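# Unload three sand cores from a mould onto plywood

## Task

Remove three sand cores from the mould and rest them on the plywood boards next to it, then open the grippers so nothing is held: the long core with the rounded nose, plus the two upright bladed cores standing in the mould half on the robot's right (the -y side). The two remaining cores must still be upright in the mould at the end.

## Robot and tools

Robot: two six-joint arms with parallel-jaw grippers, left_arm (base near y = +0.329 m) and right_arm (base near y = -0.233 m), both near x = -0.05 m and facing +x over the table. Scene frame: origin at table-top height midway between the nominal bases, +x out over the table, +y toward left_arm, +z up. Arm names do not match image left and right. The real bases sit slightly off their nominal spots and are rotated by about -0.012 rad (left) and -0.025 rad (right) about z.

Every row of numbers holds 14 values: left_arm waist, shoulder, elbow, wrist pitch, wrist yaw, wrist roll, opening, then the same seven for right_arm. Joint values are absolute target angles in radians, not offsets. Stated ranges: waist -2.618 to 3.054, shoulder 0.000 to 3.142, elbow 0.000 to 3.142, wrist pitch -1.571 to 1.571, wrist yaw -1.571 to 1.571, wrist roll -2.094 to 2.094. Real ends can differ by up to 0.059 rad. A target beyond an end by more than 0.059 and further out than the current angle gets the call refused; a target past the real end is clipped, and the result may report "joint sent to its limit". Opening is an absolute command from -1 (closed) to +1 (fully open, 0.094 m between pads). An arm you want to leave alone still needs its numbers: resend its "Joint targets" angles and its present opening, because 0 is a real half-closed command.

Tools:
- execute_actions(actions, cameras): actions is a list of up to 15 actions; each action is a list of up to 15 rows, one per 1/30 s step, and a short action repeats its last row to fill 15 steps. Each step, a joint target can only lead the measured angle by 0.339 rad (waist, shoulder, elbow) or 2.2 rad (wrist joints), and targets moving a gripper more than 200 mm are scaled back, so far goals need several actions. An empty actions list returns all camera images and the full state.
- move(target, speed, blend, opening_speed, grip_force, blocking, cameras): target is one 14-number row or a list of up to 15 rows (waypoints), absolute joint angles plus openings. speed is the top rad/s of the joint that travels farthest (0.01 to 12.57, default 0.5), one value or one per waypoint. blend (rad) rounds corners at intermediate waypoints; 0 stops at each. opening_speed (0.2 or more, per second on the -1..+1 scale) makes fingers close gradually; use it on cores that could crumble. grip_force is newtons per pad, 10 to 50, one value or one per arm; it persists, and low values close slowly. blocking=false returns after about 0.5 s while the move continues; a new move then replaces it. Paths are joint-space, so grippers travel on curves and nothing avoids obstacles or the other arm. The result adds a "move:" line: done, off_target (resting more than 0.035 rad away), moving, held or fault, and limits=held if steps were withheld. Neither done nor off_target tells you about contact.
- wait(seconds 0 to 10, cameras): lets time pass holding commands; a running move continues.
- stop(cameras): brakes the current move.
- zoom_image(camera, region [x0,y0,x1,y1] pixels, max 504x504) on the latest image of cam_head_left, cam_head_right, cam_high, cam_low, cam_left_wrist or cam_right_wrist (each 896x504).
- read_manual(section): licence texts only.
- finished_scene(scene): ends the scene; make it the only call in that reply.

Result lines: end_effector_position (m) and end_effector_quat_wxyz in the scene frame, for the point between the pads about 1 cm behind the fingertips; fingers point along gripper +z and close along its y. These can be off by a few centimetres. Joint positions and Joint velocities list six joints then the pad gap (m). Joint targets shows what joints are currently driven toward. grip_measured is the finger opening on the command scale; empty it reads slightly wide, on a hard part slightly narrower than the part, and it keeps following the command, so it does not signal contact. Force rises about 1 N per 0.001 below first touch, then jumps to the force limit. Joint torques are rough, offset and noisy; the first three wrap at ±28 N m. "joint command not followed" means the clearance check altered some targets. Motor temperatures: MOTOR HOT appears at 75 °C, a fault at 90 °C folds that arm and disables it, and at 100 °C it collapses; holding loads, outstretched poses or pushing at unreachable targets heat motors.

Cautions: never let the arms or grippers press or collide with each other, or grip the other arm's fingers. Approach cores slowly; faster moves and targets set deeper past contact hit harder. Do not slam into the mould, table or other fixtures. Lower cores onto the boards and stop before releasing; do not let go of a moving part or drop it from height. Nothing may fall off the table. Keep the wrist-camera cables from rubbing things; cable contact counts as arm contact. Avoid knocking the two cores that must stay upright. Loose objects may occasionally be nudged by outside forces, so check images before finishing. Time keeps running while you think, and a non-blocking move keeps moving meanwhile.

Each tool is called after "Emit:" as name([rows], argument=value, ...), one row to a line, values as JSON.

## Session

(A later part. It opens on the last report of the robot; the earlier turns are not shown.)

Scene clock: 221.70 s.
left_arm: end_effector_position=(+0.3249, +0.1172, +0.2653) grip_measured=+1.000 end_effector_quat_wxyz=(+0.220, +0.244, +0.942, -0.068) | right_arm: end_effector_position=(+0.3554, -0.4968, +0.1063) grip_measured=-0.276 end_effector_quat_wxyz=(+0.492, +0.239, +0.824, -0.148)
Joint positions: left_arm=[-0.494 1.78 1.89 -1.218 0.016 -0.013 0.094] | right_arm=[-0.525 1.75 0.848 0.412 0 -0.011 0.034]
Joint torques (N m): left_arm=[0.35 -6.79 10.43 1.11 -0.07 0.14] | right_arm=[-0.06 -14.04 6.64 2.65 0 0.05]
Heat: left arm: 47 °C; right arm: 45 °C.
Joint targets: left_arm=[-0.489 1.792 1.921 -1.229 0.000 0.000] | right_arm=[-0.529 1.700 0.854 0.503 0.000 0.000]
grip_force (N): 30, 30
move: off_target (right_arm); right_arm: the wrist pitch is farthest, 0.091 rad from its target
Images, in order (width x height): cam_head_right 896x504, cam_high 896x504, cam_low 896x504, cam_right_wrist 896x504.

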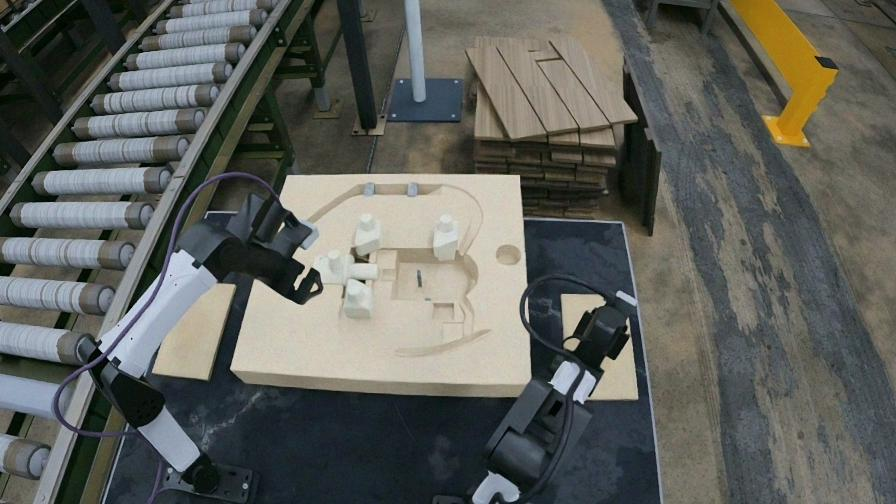

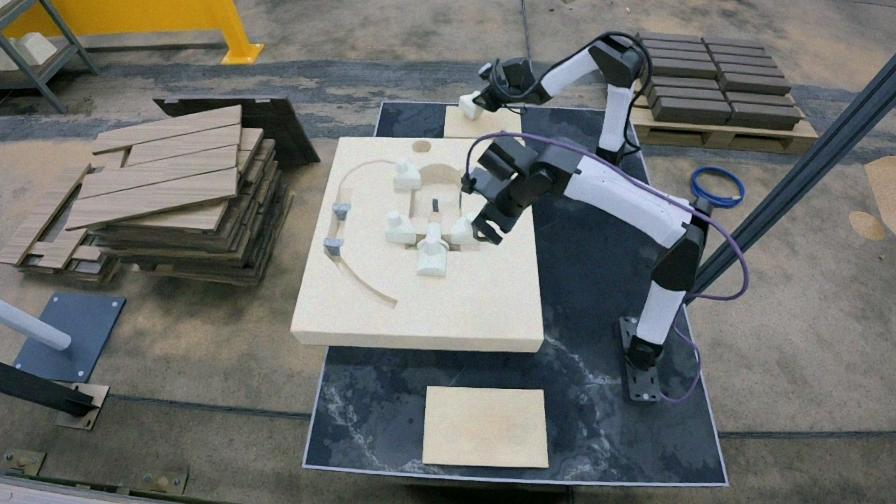

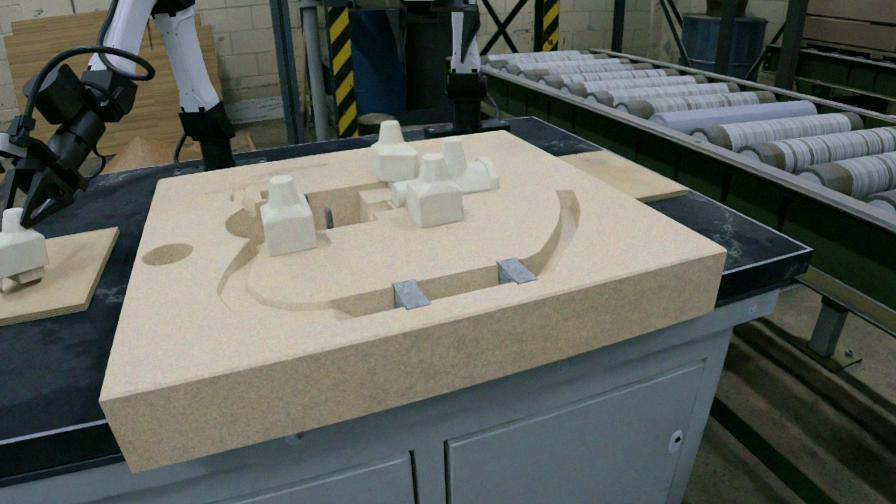

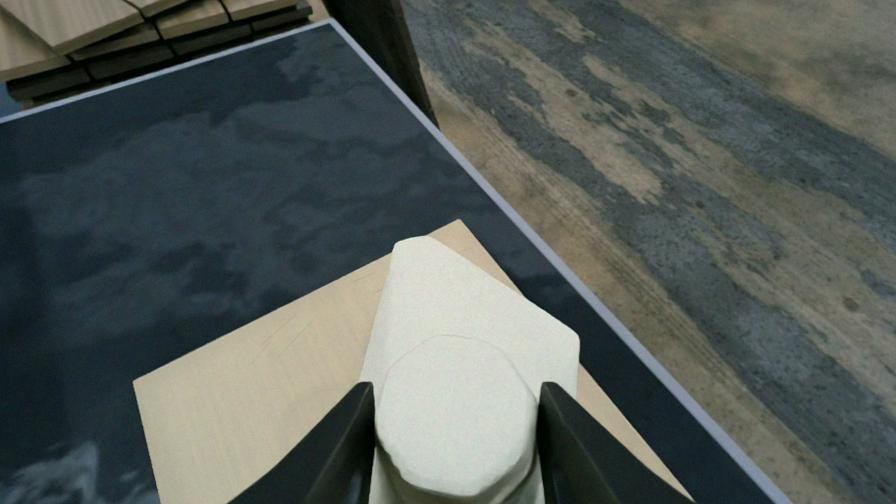

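Emit:
move(target=[-0.489,1.792,1.9215,-1.229,0,0,1,-0.46,1.96,0.7057,1.12,0,0,-0.65], speed=0.4, cameras=["cam_head_right","cam_low","cam_right_wrist"])

Emit:
zoom_image(camera="cam_low", region=[0, 170, 180, 330])

Scene clock: 234.97 s.
left_arm: end_effector_position=(+0.3249, +0.1172, +0.2653) grip_measured=+1.000 end_effector_quat_wxyz=(+0.220, +0.244, +0.942, -0.068) | right_arm: end_effector_position=(+0.3789, -0.4807, +0.1019) grip_measured=-0.284 end_effector_quat_wxyz=(+0.612, +0.197, +0.747, -0.169)
Joint positions: left_arm=[-0.494 1.78 1.89 -1.218 0.016 -0.013 0.094] | right_arm=[-0.469 1.954 0.706 1.052 0.008 -0.011 0.034]
Joint torques (N m): left_arm=[0.34 -6.78 10.39 1.09 -0.07 0.13] | right_arm=[1.1 -8.98 4.88 2.53 -0.1 0.04]
Motor temperatures (°C): left_arm=[24 44 47 34 23 23 25] | right_arm=[25 45 42 39 21 25 23]
Heat: left arm: 47 °C; right arm: 45 °C.
Joint targets: left_arm=[-0.489 1.792 1.921 -1.229 0.000 0.000] | right_arm=[-0.460 1.960 0.706 1.120 0.000 0.000]
grip_force (N): 30, 30
move: off_target (right_arm); right_arm: the wrist pitch is farthest, 0.068 rad from its target
Images, in order (width x height): cam_head_right 896x504, cam_low 896x504, cam_right_wrist 896x504.

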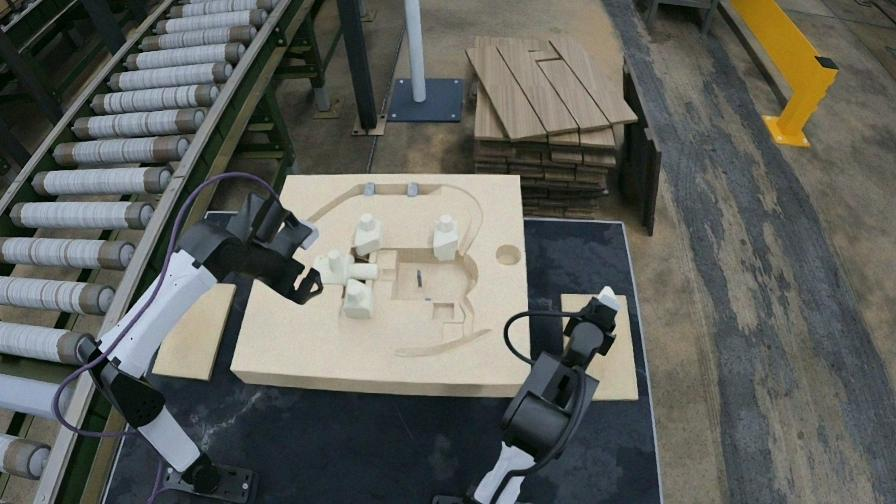

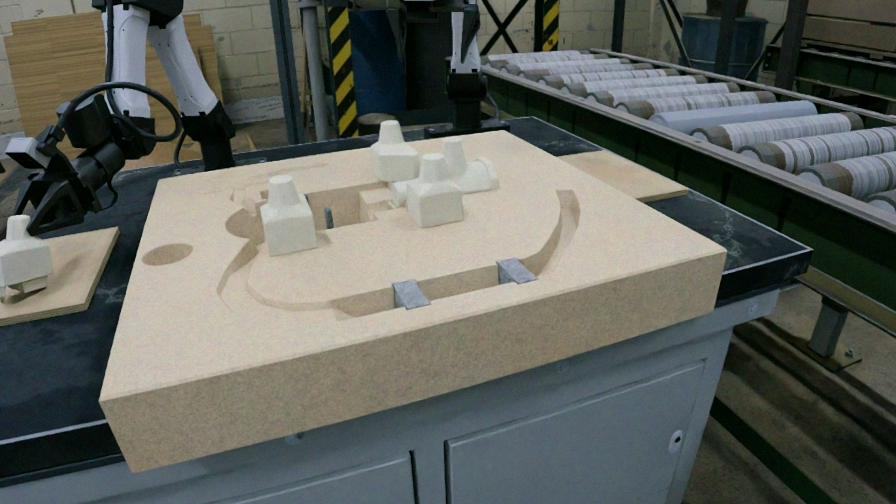

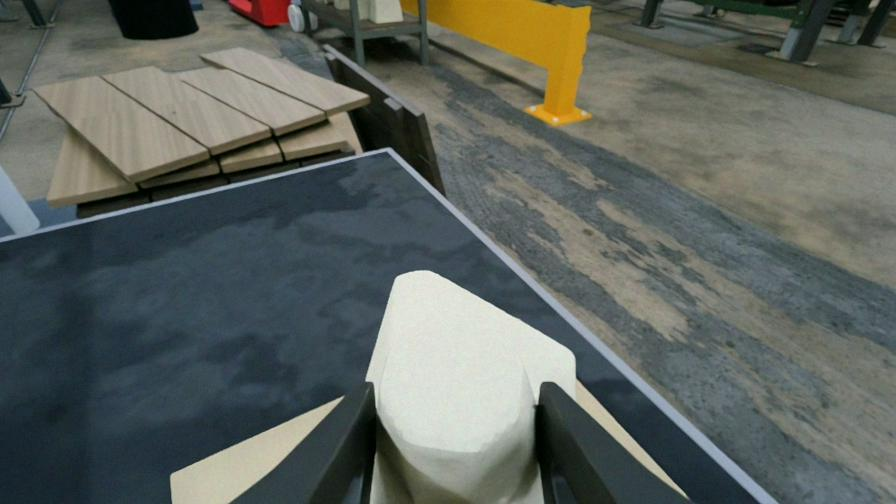

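Scaled by 2.800 from the camera's 896x504 image, which has a finer 1280x720 frame.

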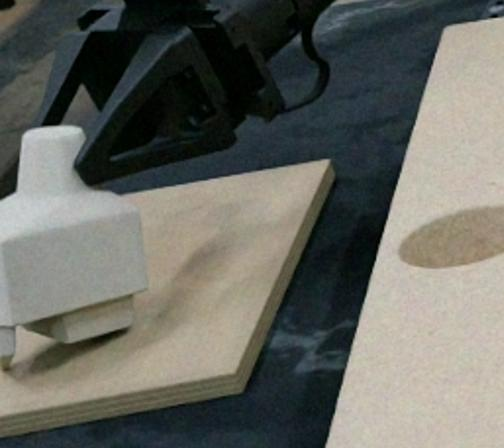

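Emit:
move(target=[-0.489,1.792,1.9215,-1.229,0,0,1,-0.46,2.24,0.6671,1.54,0,0,-0.65], speed=0.25, cameras=["cam_high","cam_low","cam_right_wrist"])

Emit:
zoom_image(camera="cam_low", region=[0, 170, 180, 330])

Emit:
zoom_image(camera="cam_high", region=[420, 30, 560, 150])

Scene clock: 251.90 s.
left_arm: end_effector_position=(+0.3249, +0.1172, +0.2653) grip_measured=+1.000 end_effector_quat_wxyz=(+0.220, +0.244, +0.942, -0.068) | right_arm: end_effector_position=(+0.3862, -0.4837, +0.0924) grip_measured=-0.284 end_effector_quat_wxyz=(+0.660, +0.185, +0.705, -0.182)
Joint positions: left_arm=[-0.494 1.78 1.89 -1.218 0.016 -0.013 0.094] | right_arm=[-0.467 2.137 0.713 1.362 0.009 -0.011 0.034]
Joint torques (N m): left_arm=[0.35 -6.8 10.39 1.08 -0.07 0.13] | right_arm=[0.94 0.01 0.57 3.57 -0.15 0.08]
Motor temperatures (°C): left_arm=[24 44 47 34 23 23 25] | right_arm=[25 43 41 45 21 25 23]
Heat: left arm: 47 °C; right arm: 45 °C.
Joint targets: left_arm=[-0.489 1.792 1.921 -1.229 0.000 0.000] | right_arm=[-0.460 2.240 0.667 1.540 0.000 0.000]
grip_force (N): 30, 30
move: off_target (right_arm); right_arm: the wrist pitch is farthest, 0.178 rad from its target
Images, in order (width x height): cam_high 896x504, cam_low 896x504, cam_right_wrist 896x504.

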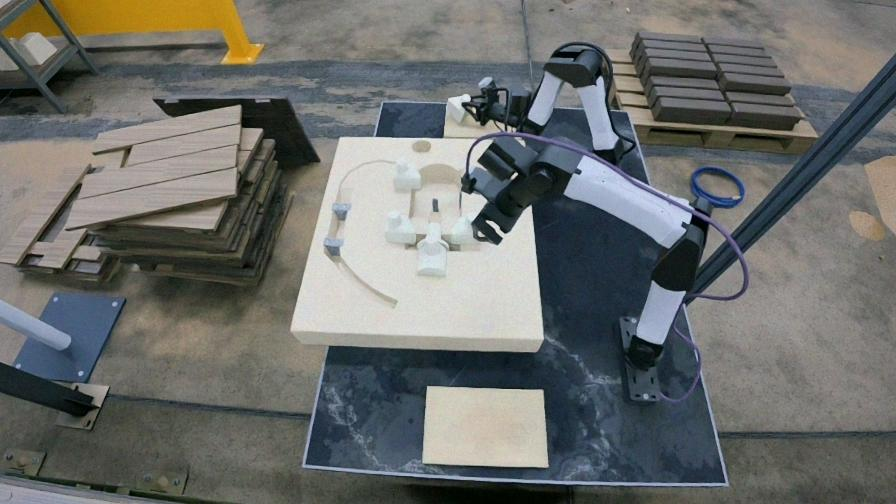

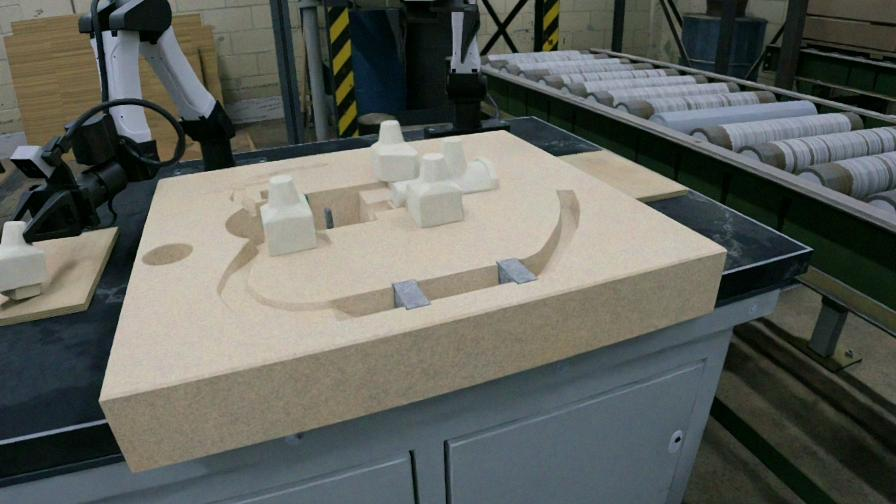

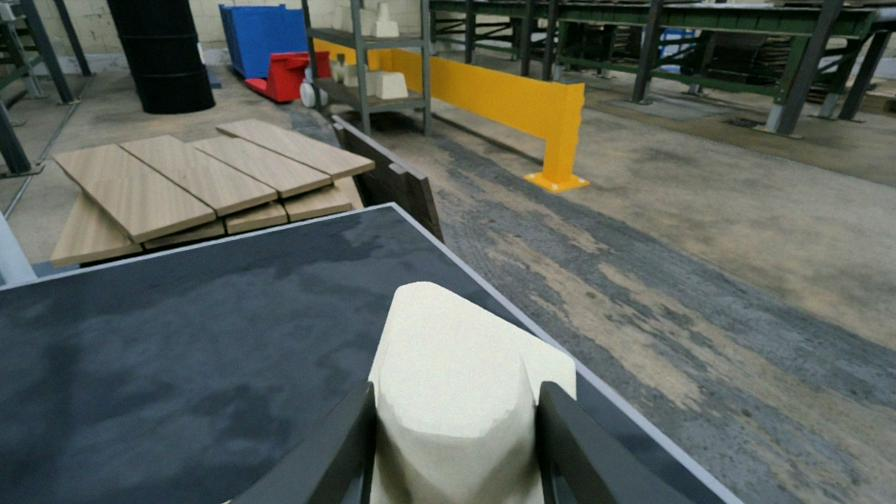

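Scaled by 2.800 from the camera's 896x504 image, which has a finer 1280x720 frame.

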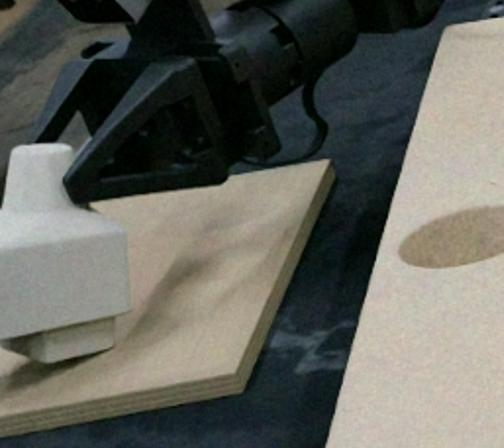

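Scaled by 3.600 from the camera's 896x504 image, which has a finer 1280x720 frame.

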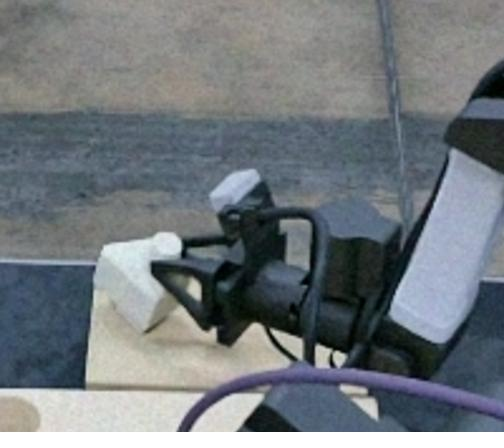

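Emit:
move([
  [-0.489,1.792,1.9215,-1.229,0,0,1,-0.46,2.05,0.6477,1.26,0,0,-0.65],
  [-0.489,1.792,1.9215,-1.229,0,0,1,-0.46,2.06,0.5673,1.30,0,0,-0.65],
], speed=0.2, blend=0.03, grip_force=15, cameras=["cam_high","cam_low","cam_right_wrist"])

Emit:
zoom_image(camera="cam_low", region=[0, 170, 180, 330])

Emit:
zoom_image(camera="cam_high", region=[420, 30, 560, 150])

Scene clock: 269.17 s.
left_arm: end_effector_position=(+0.3249, +0.1172, +0.2653) grip_measured=+1.000 end_effector_quat_wxyz=(+0.220, +0.244, +0.942, -0.068) | right_arm: end_effector_position=(+0.3600, -0.4689, +0.0855) grip_measured=-0.279 end_effector_quat_wxyz=(+0.639, +0.190, +0.725, -0.176)
Joint positions: left_arm=[-0.494 1.78 1.89 -1.218 0.016 -0.013 0.094] | right_arm=[-0.467 2.049 0.588 1.338 0.009 -0.011 0.034]
Joint torques (N m): left_arm=[0.34 -6.76 10.35 1.11 -0.07 0.13] | right_arm=[0.72 -8.17 2.21 1.58 -0.11 0.07]
Motor temperatures (°C): left_arm=[24 44 47 34 22 23 25] | right_arm=[25 40 38 54 21 25 23]
Heat: left arm: 47 °C; right arm: 54 °C.
Joint targets: left_arm=[-0.489 1.792 1.921 -1.229 0.000 0.000] | right_arm=[-0.460 2.060 0.567 1.300 0.000 0.000]
grip_force (N): 15, 15
move: off_target (right_arm); right_arm: the wrist pitch is farthest, 0.038 rad from its target
Images, in order (width x height): cam_high 896x504, cam_low 896x504, cam_right_wrist 896x504.

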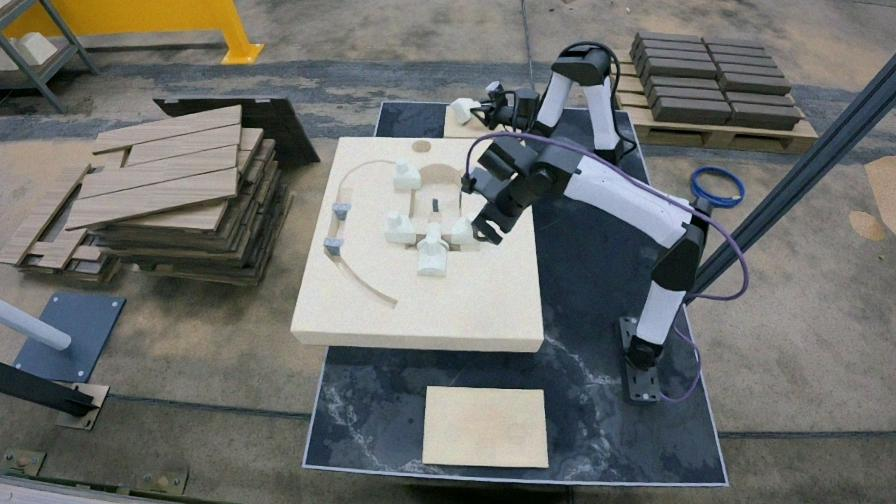

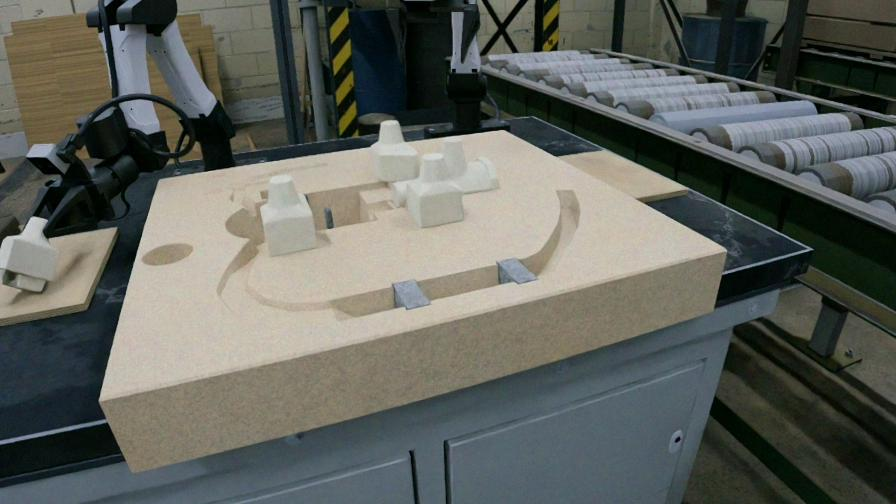

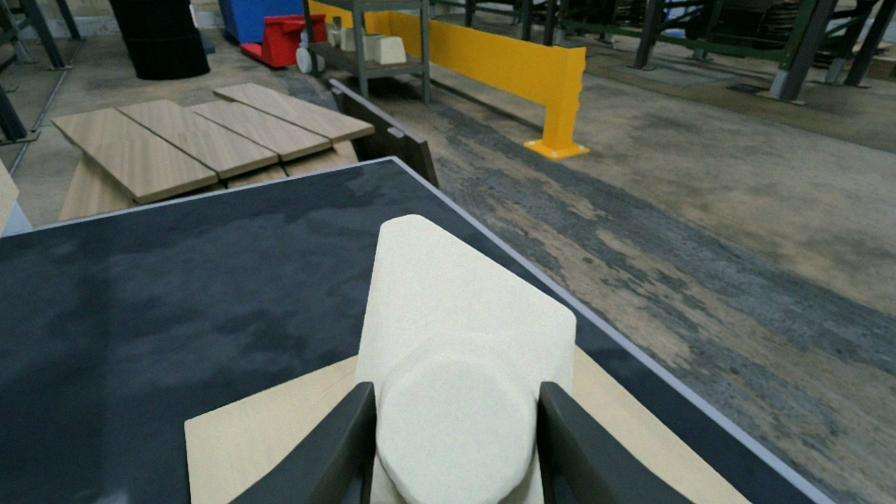

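Scaled by 2.800 from the camera's 896x504 image, which has a finer 1280x720 frame.

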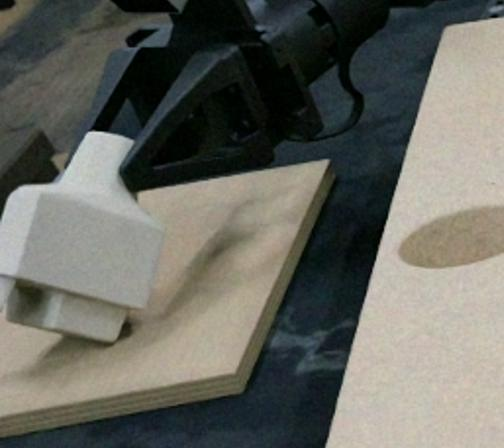

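Scaled by 3.600 from the camera's 896x504 image, which has a finer 1280x720 frame.

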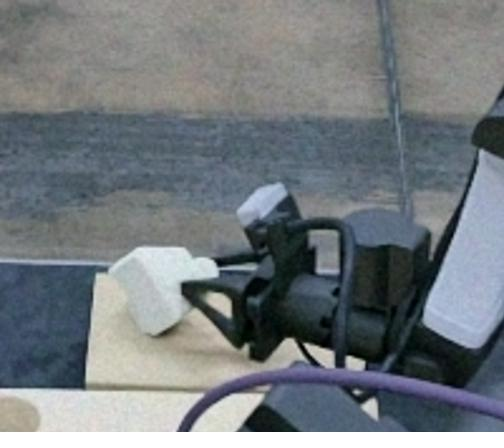

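Emit:
move(target=[-0.489,1.792,1.9215,-1.229,0,0,1,-0.46,2.015,0.485,1.28,0,0,-0.65], speed=0.2, cameras=["cam_high","cam_low","cam_right_wrist"])

Emit:
zoom_image(camera="cam_low", region=[0, 170, 180, 330])

Emit:
zoom_image(camera="cam_high", region=[420, 30, 560, 150])

Scene clock: 275.20 s.
left_arm: end_effector_position=(+0.3249, +0.1172, +0.2653) grip_measured=+1.000 end_effector_quat_wxyz=(+0.220, +0.244, +0.942, -0.068) | right_arm: end_effector_position=(+0.3324, -0.4532, +0.0440) grip_measured=-0.291 end_effector_quat_wxyz=(+0.583, +0.202, +0.770, -0.161)
Joint positions: left_arm=[-0.494 1.78 1.89 -1.218 0.016 -0.013 0.094] | right_arm=[-0.467 2.037 0.486 1.279 0.009 -0.011 0.033]
Joint torques (N m): left_arm=[0.36 -6.75 10.33 1.1 -0.05 0.14] | right_arm=[1.03 -10.85 3.3 1.94 -0.13 0.05]
Heat: left arm: 47 °C; right arm: 50 °C.
Joint targets: left_arm=[-0.489 1.792 1.921 -1.229 0.000 0.000] | right_arm=[-0.460 2.015 0.485 1.280 0.000 0.000]
grip_force (N): 15, 15
move: done
Images, in order (width x height): cam_high 896x504, cam_low 896x504, cam_right_wrist 896x504.

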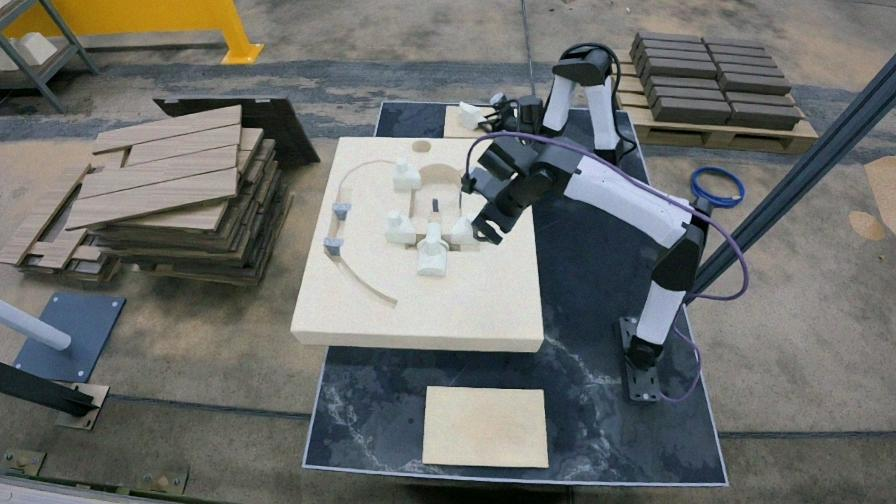

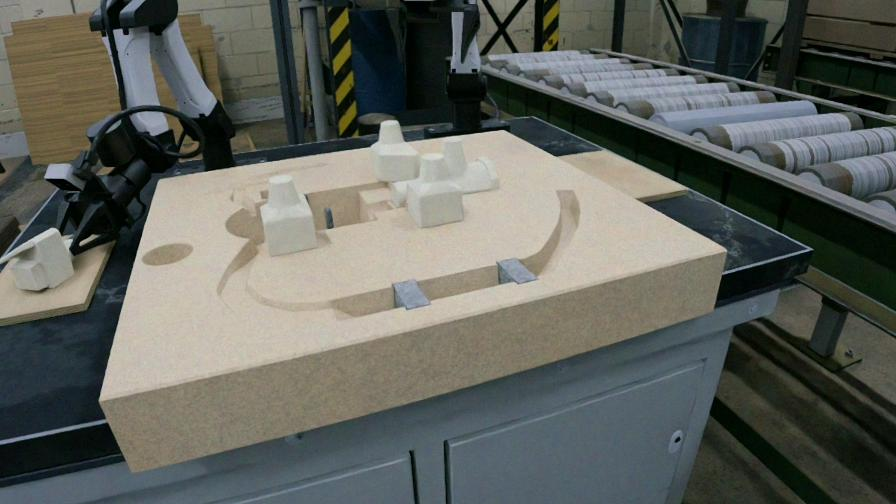

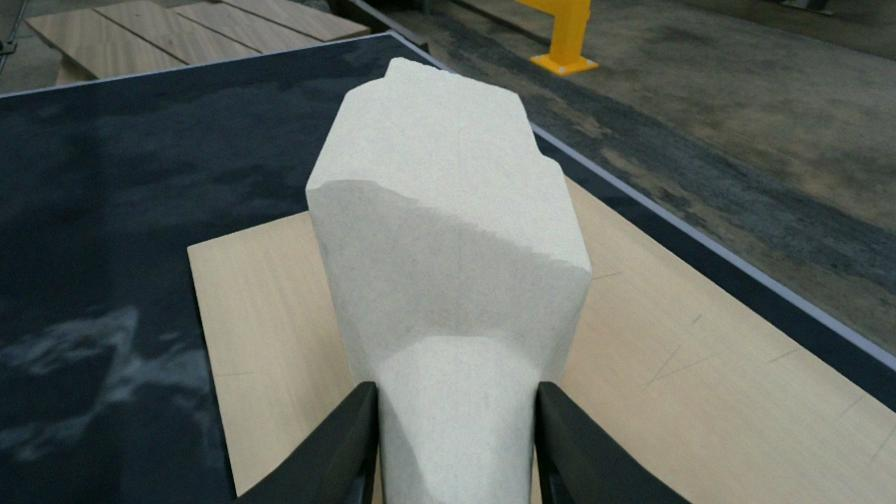

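Scaled by 2.800 from the camera's 896x504 image, which has a finer 1280x720 frame.

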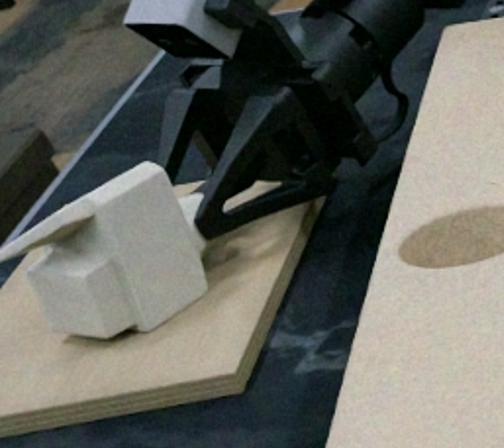

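Scaled by 3.600 from the camera's 896x504 image, which has a finer 1280x720 frame.

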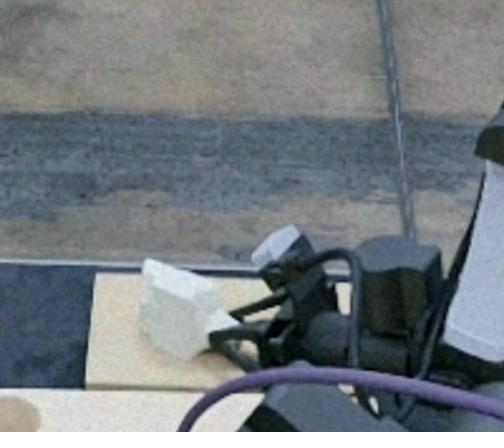

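Emit:
move([
  [-0.489,1.792,1.9215,-1.229,0,0,1,-0.46,2.03,0.485,1.28,0,0,-0.65],
  [-0.489,1.792,1.9215,-1.229,0,0,1,-0.46,2.03,0.485,1.28,0,0,0.1],
], speed=0.2, opening_speed=0.4, cameras=["cam_high","cam_low","cam_right_wrist"])

Emit:
zoom_image(camera="cam_low", region=[0, 170, 180, 330])

Scene clock: 286.43 s.
left_arm: end_effector_position=(+0.3249, +0.1172, +0.2653) grip_measured=+1.000 end_effector_quat_wxyz=(+0.220, +0.244, +0.942, -0.068) | right_arm: end_effector_position=(+0.3324, -0.4532, +0.0440) grip_measured=+0.098 end_effector_quat_wxyz=(+0.583, +0.202, +0.770, -0.161)
Joint positions: left_arm=[-0.494 1.78 1.89 -1.218 0.016 -0.013 0.094] | right_arm=[-0.467 2.037 0.486 1.279 0.009 -0.011 0.052]
Joint torques (N m): left_arm=[0.35 -6.75 10.4 1.08 -0.07 0.12] | right_arm=[0.91 -9.5 3.45 1.9 -0.12 0.06]
Motor temperatures (°C): left_arm=[24 44 48 33 22 23 25] | right_arm=[25 40 37 48 21 25 23]
Heat: left arm: 48 °C; right arm: 48 °C.
Joint targets: left_arm=[-0.489 1.792 1.921 -1.229 0.000 0.000] | right_arm=[-0.460 2.030 0.485 1.280 0.000 0.000]
grip_force (N): 15, 15
move: done
Images, in order (width x height): cam_high 896x504, cam_low 896x504, cam_right_wrist 896x504.

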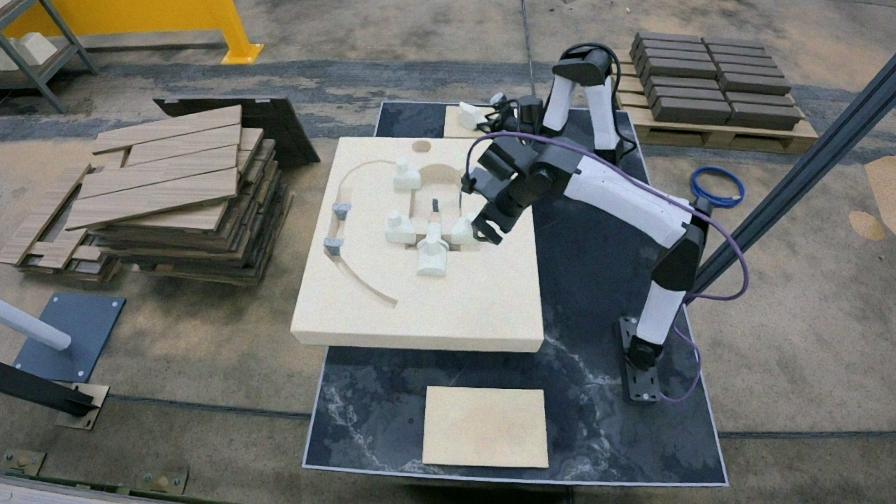

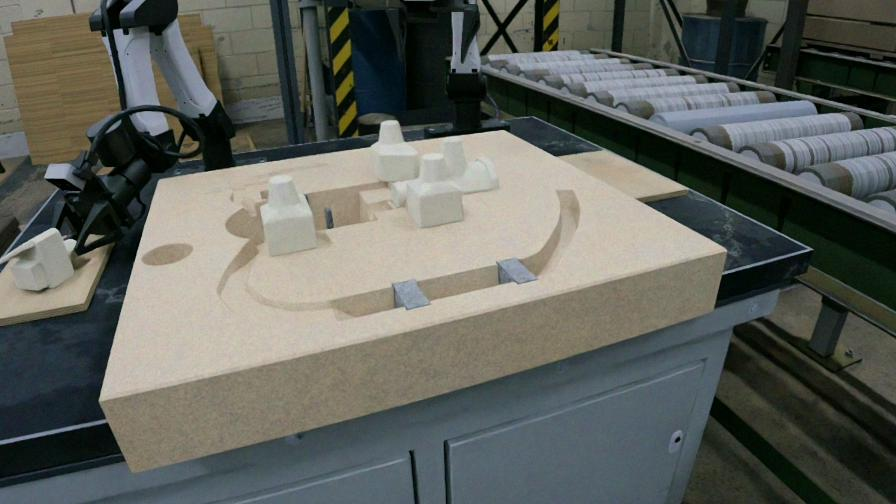

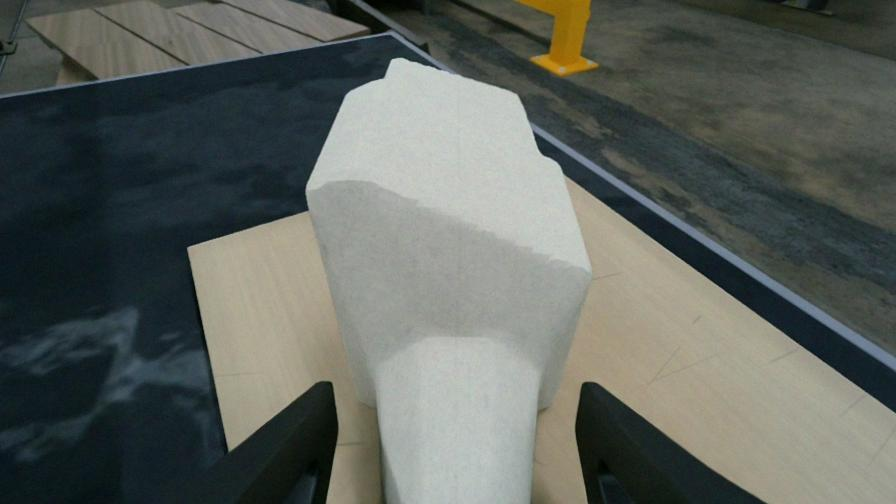

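Scaled by 2.800 from the camera's 896x504 image, which has a finer 1280x720 frame.

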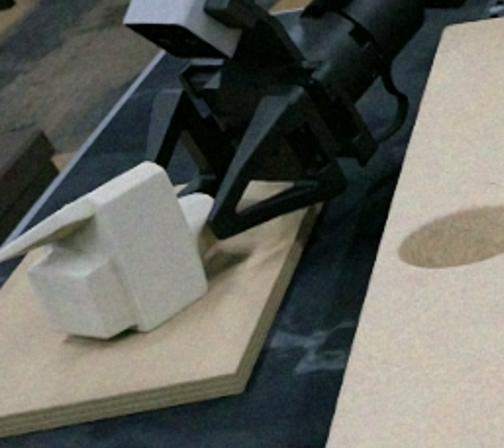

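Emit:
move([
  [-0.489,1.792,1.9215,-1.229,0,0,1,-0.46,1.75,0.485,1.28,0,0,0.1],
  [-0.413,2.15,2.1849,-1.0017,0,0,1,0.214,2.0048,2.2426,-1.1378,0,0,1],
], speed=0.7, blend=0.05, cameras=["all"])

Scene clock: 301.83 s.
left_arm: end_effector_position=(+0.4460, +0.0952, +0.2212) grip_measured=+1.000 end_effector_quat_wxyz=(+0.275, +0.206, +0.936, -0.071) | right_arm: end_effector_position=(+0.4489, -0.1522, +0.2815) grip_measured=+0.998 end_effector_quat_wxyz=(+0.332, -0.081, +0.940, +0.021)
Joint positions: left_arm=[-0.418 2.135 2.151 -1.012 0.016 -0.013 0.094] | right_arm=[0.214 1.988 2.22 -1.126 0.009 -0.011 0.094]
Joint torques (N m): left_arm=[0.35 -9.51 10.93 1.49 -0.05 0.13] | right_arm=[0.32 -9.85 7.8 1.33 -0.12 0.07]
Heat: left arm: 49 °C; right arm: 47 °C.
Joint targets: left_arm=[-0.413 2.150 2.185 -1.002 0.000 0.000] | right_arm=[0.214 2.005 2.243 -1.138 0.000 0.000]
grip_force (N): 15, 15
move: done

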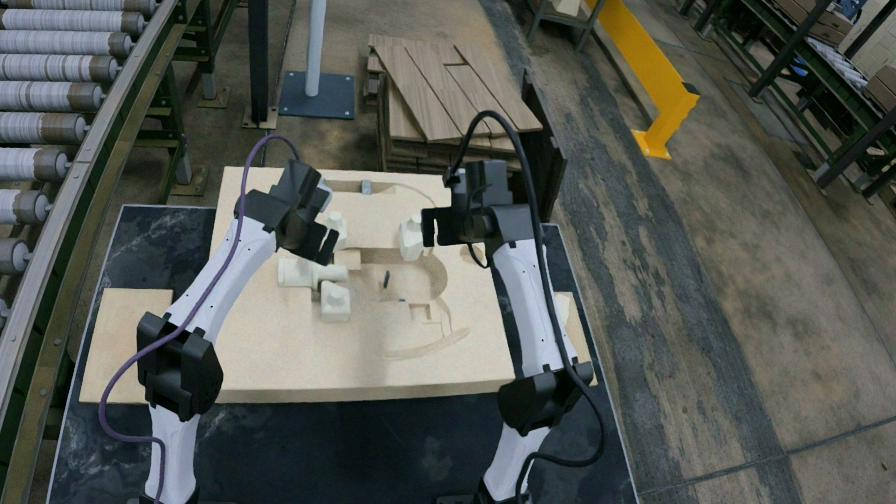

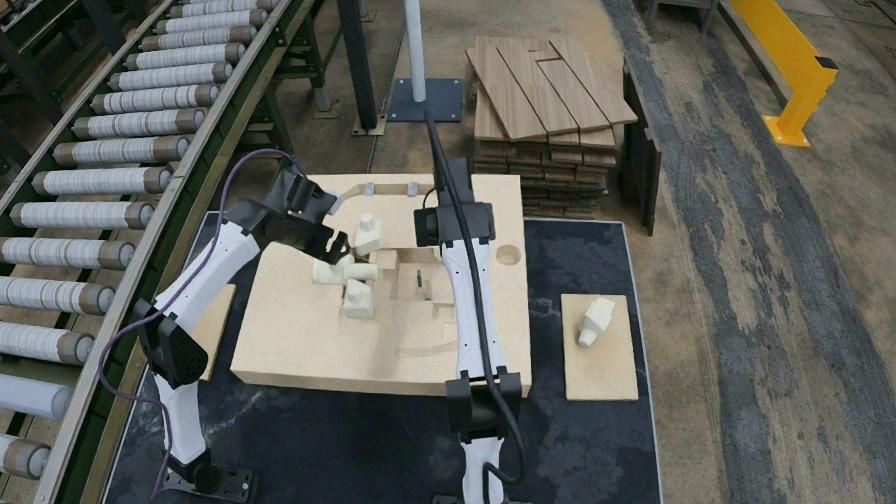

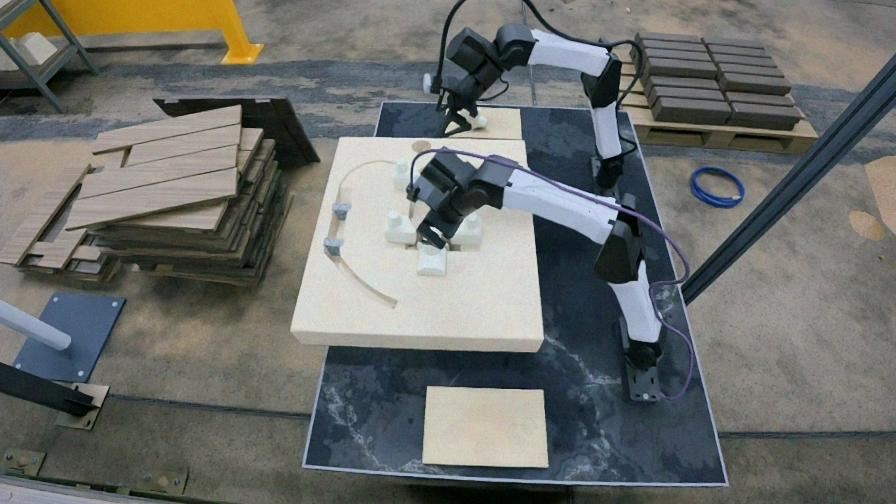

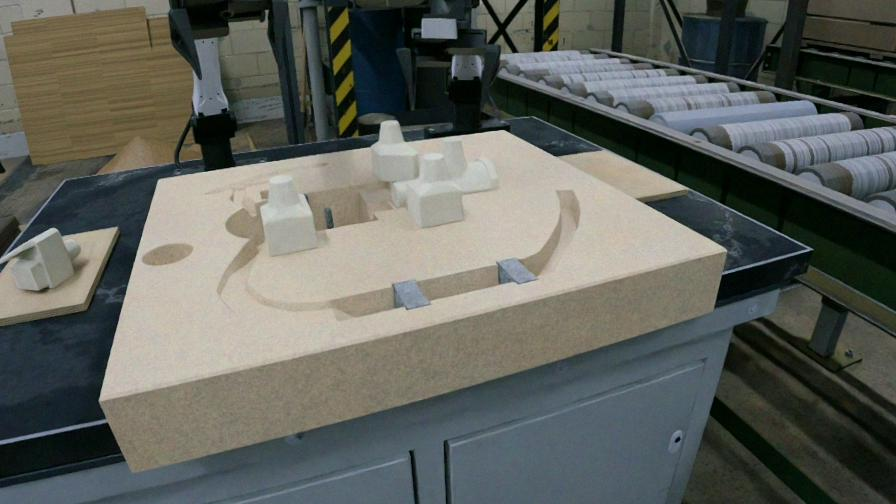

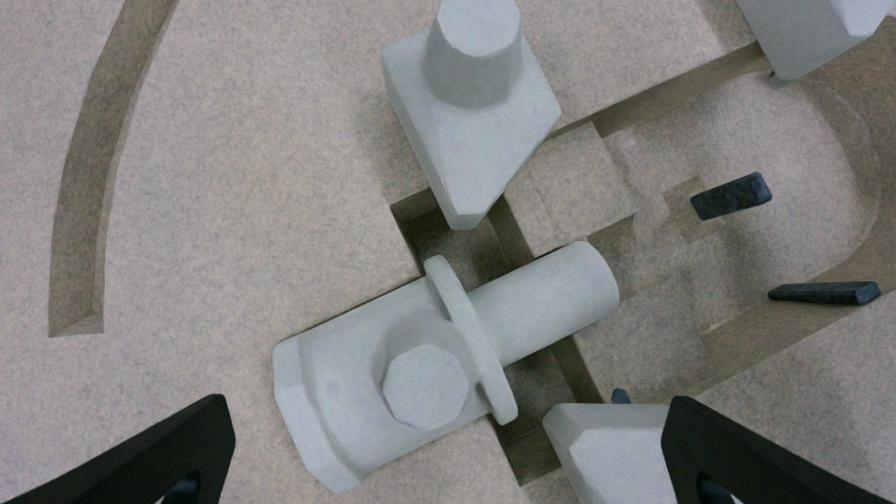

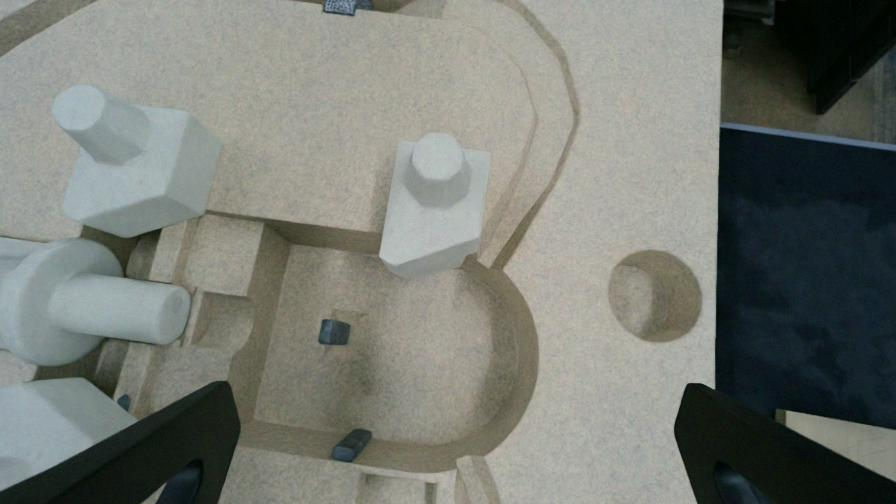

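Emit:
move([
  [-0.416,2.095,1.8859,-0.757,0,0,1,0.217,2.34,2.465,-0.8534,0,0,1],
  [-0.416,2.095,1.8859,-0.757,0,0,1,0.217,2.25,2.0493,-0.5141,0,0,1],
], speed=0.5, cameras=["cam_high","cam_low","cam_left_wrist","cam_right_wrist"])

Emit:
zoom_image(camera="cam_low", region=[200, 60, 520, 260])

Scene clock: 336.43 s.
left_arm: end_effector_position=(+0.4522, +0.0923, +0.1623) grip_measured=+1.000 end_effector_quat_wxyz=(+0.276, +0.206, +0.936, -0.071) | right_arm: end_effector_position=(+0.5650, -0.1330, +0.1432) grip_measured=+0.998 end_effector_quat_wxyz=(+0.387, -0.079, +0.918, +0.026)
Joint positions: left_arm=[-0.418 2.127 1.901 -0.768 0.016 -0.013 0.094] | right_arm=[0.214 2.296 2.057 -0.535 0.009 -0.011 0.094]
Joint torques (N m): left_arm=[0.14 -13.65 6.83 1.49 -0.07 0.14] | right_arm=[0.65 -19.69 6.3 1.79 -0.09 0.06]
Motor temperatures (°C): left_arm=[24 48 54 35 22 23 25] | right_arm=[25 43 39 43 21 24 22]
Heat: left arm: 54 °C; right arm: 43 °C.
Joint targets: left_arm=[-0.416 2.095 1.886 -0.757 0.000 0.000] | right_arm=[0.217 2.250 2.049 -0.514 0.000 0.000]
grip_force (N): 15, 15
move: off_target (right_arm); right_arm: the shoulder is farthest, 0.046 rad from its target
Images, in order (width x height): cam_high 896x504, cam_low 896x504, cam_left_wrist 896x504, cam_right_wrist 896x504.

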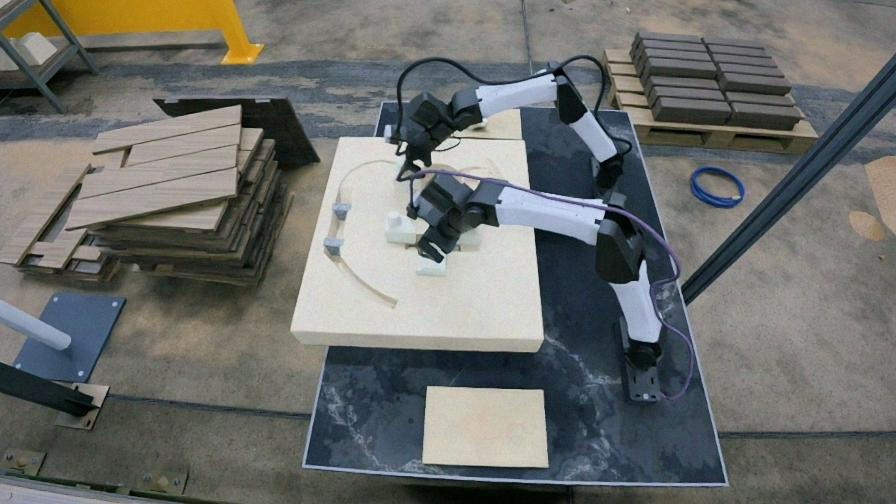

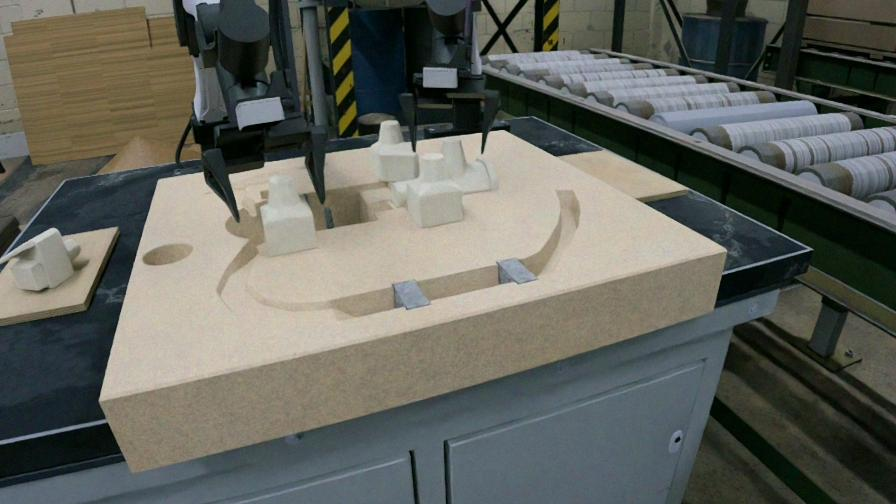

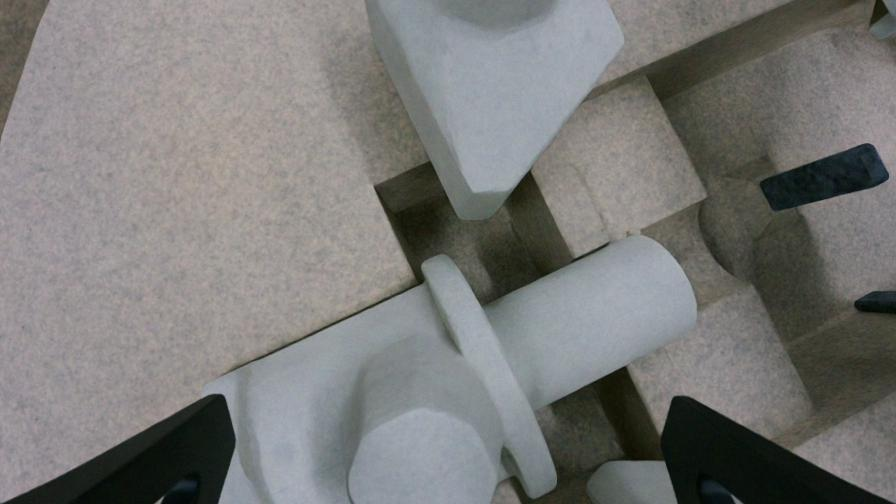

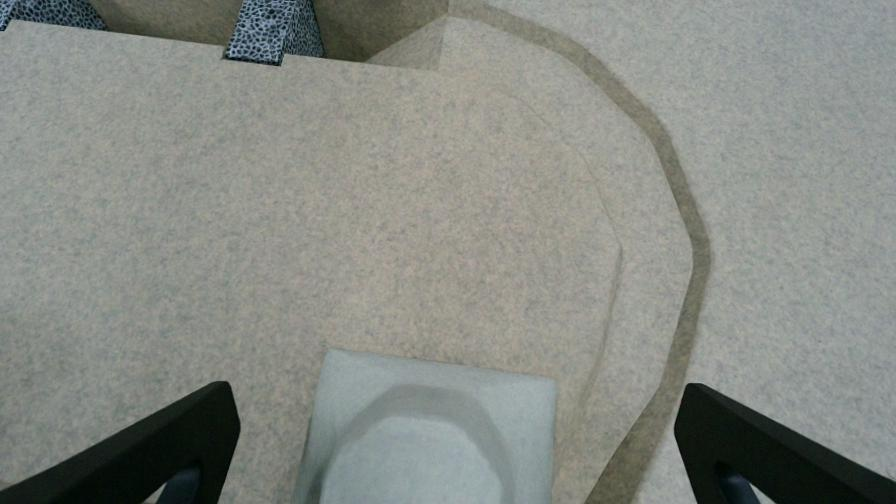

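Scaled by 1.575 from the camera's 896x504 image, which has a finer 1280x720 frame.

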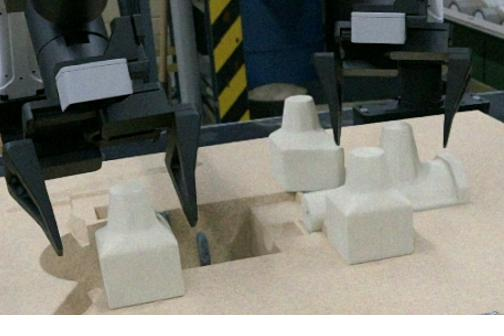

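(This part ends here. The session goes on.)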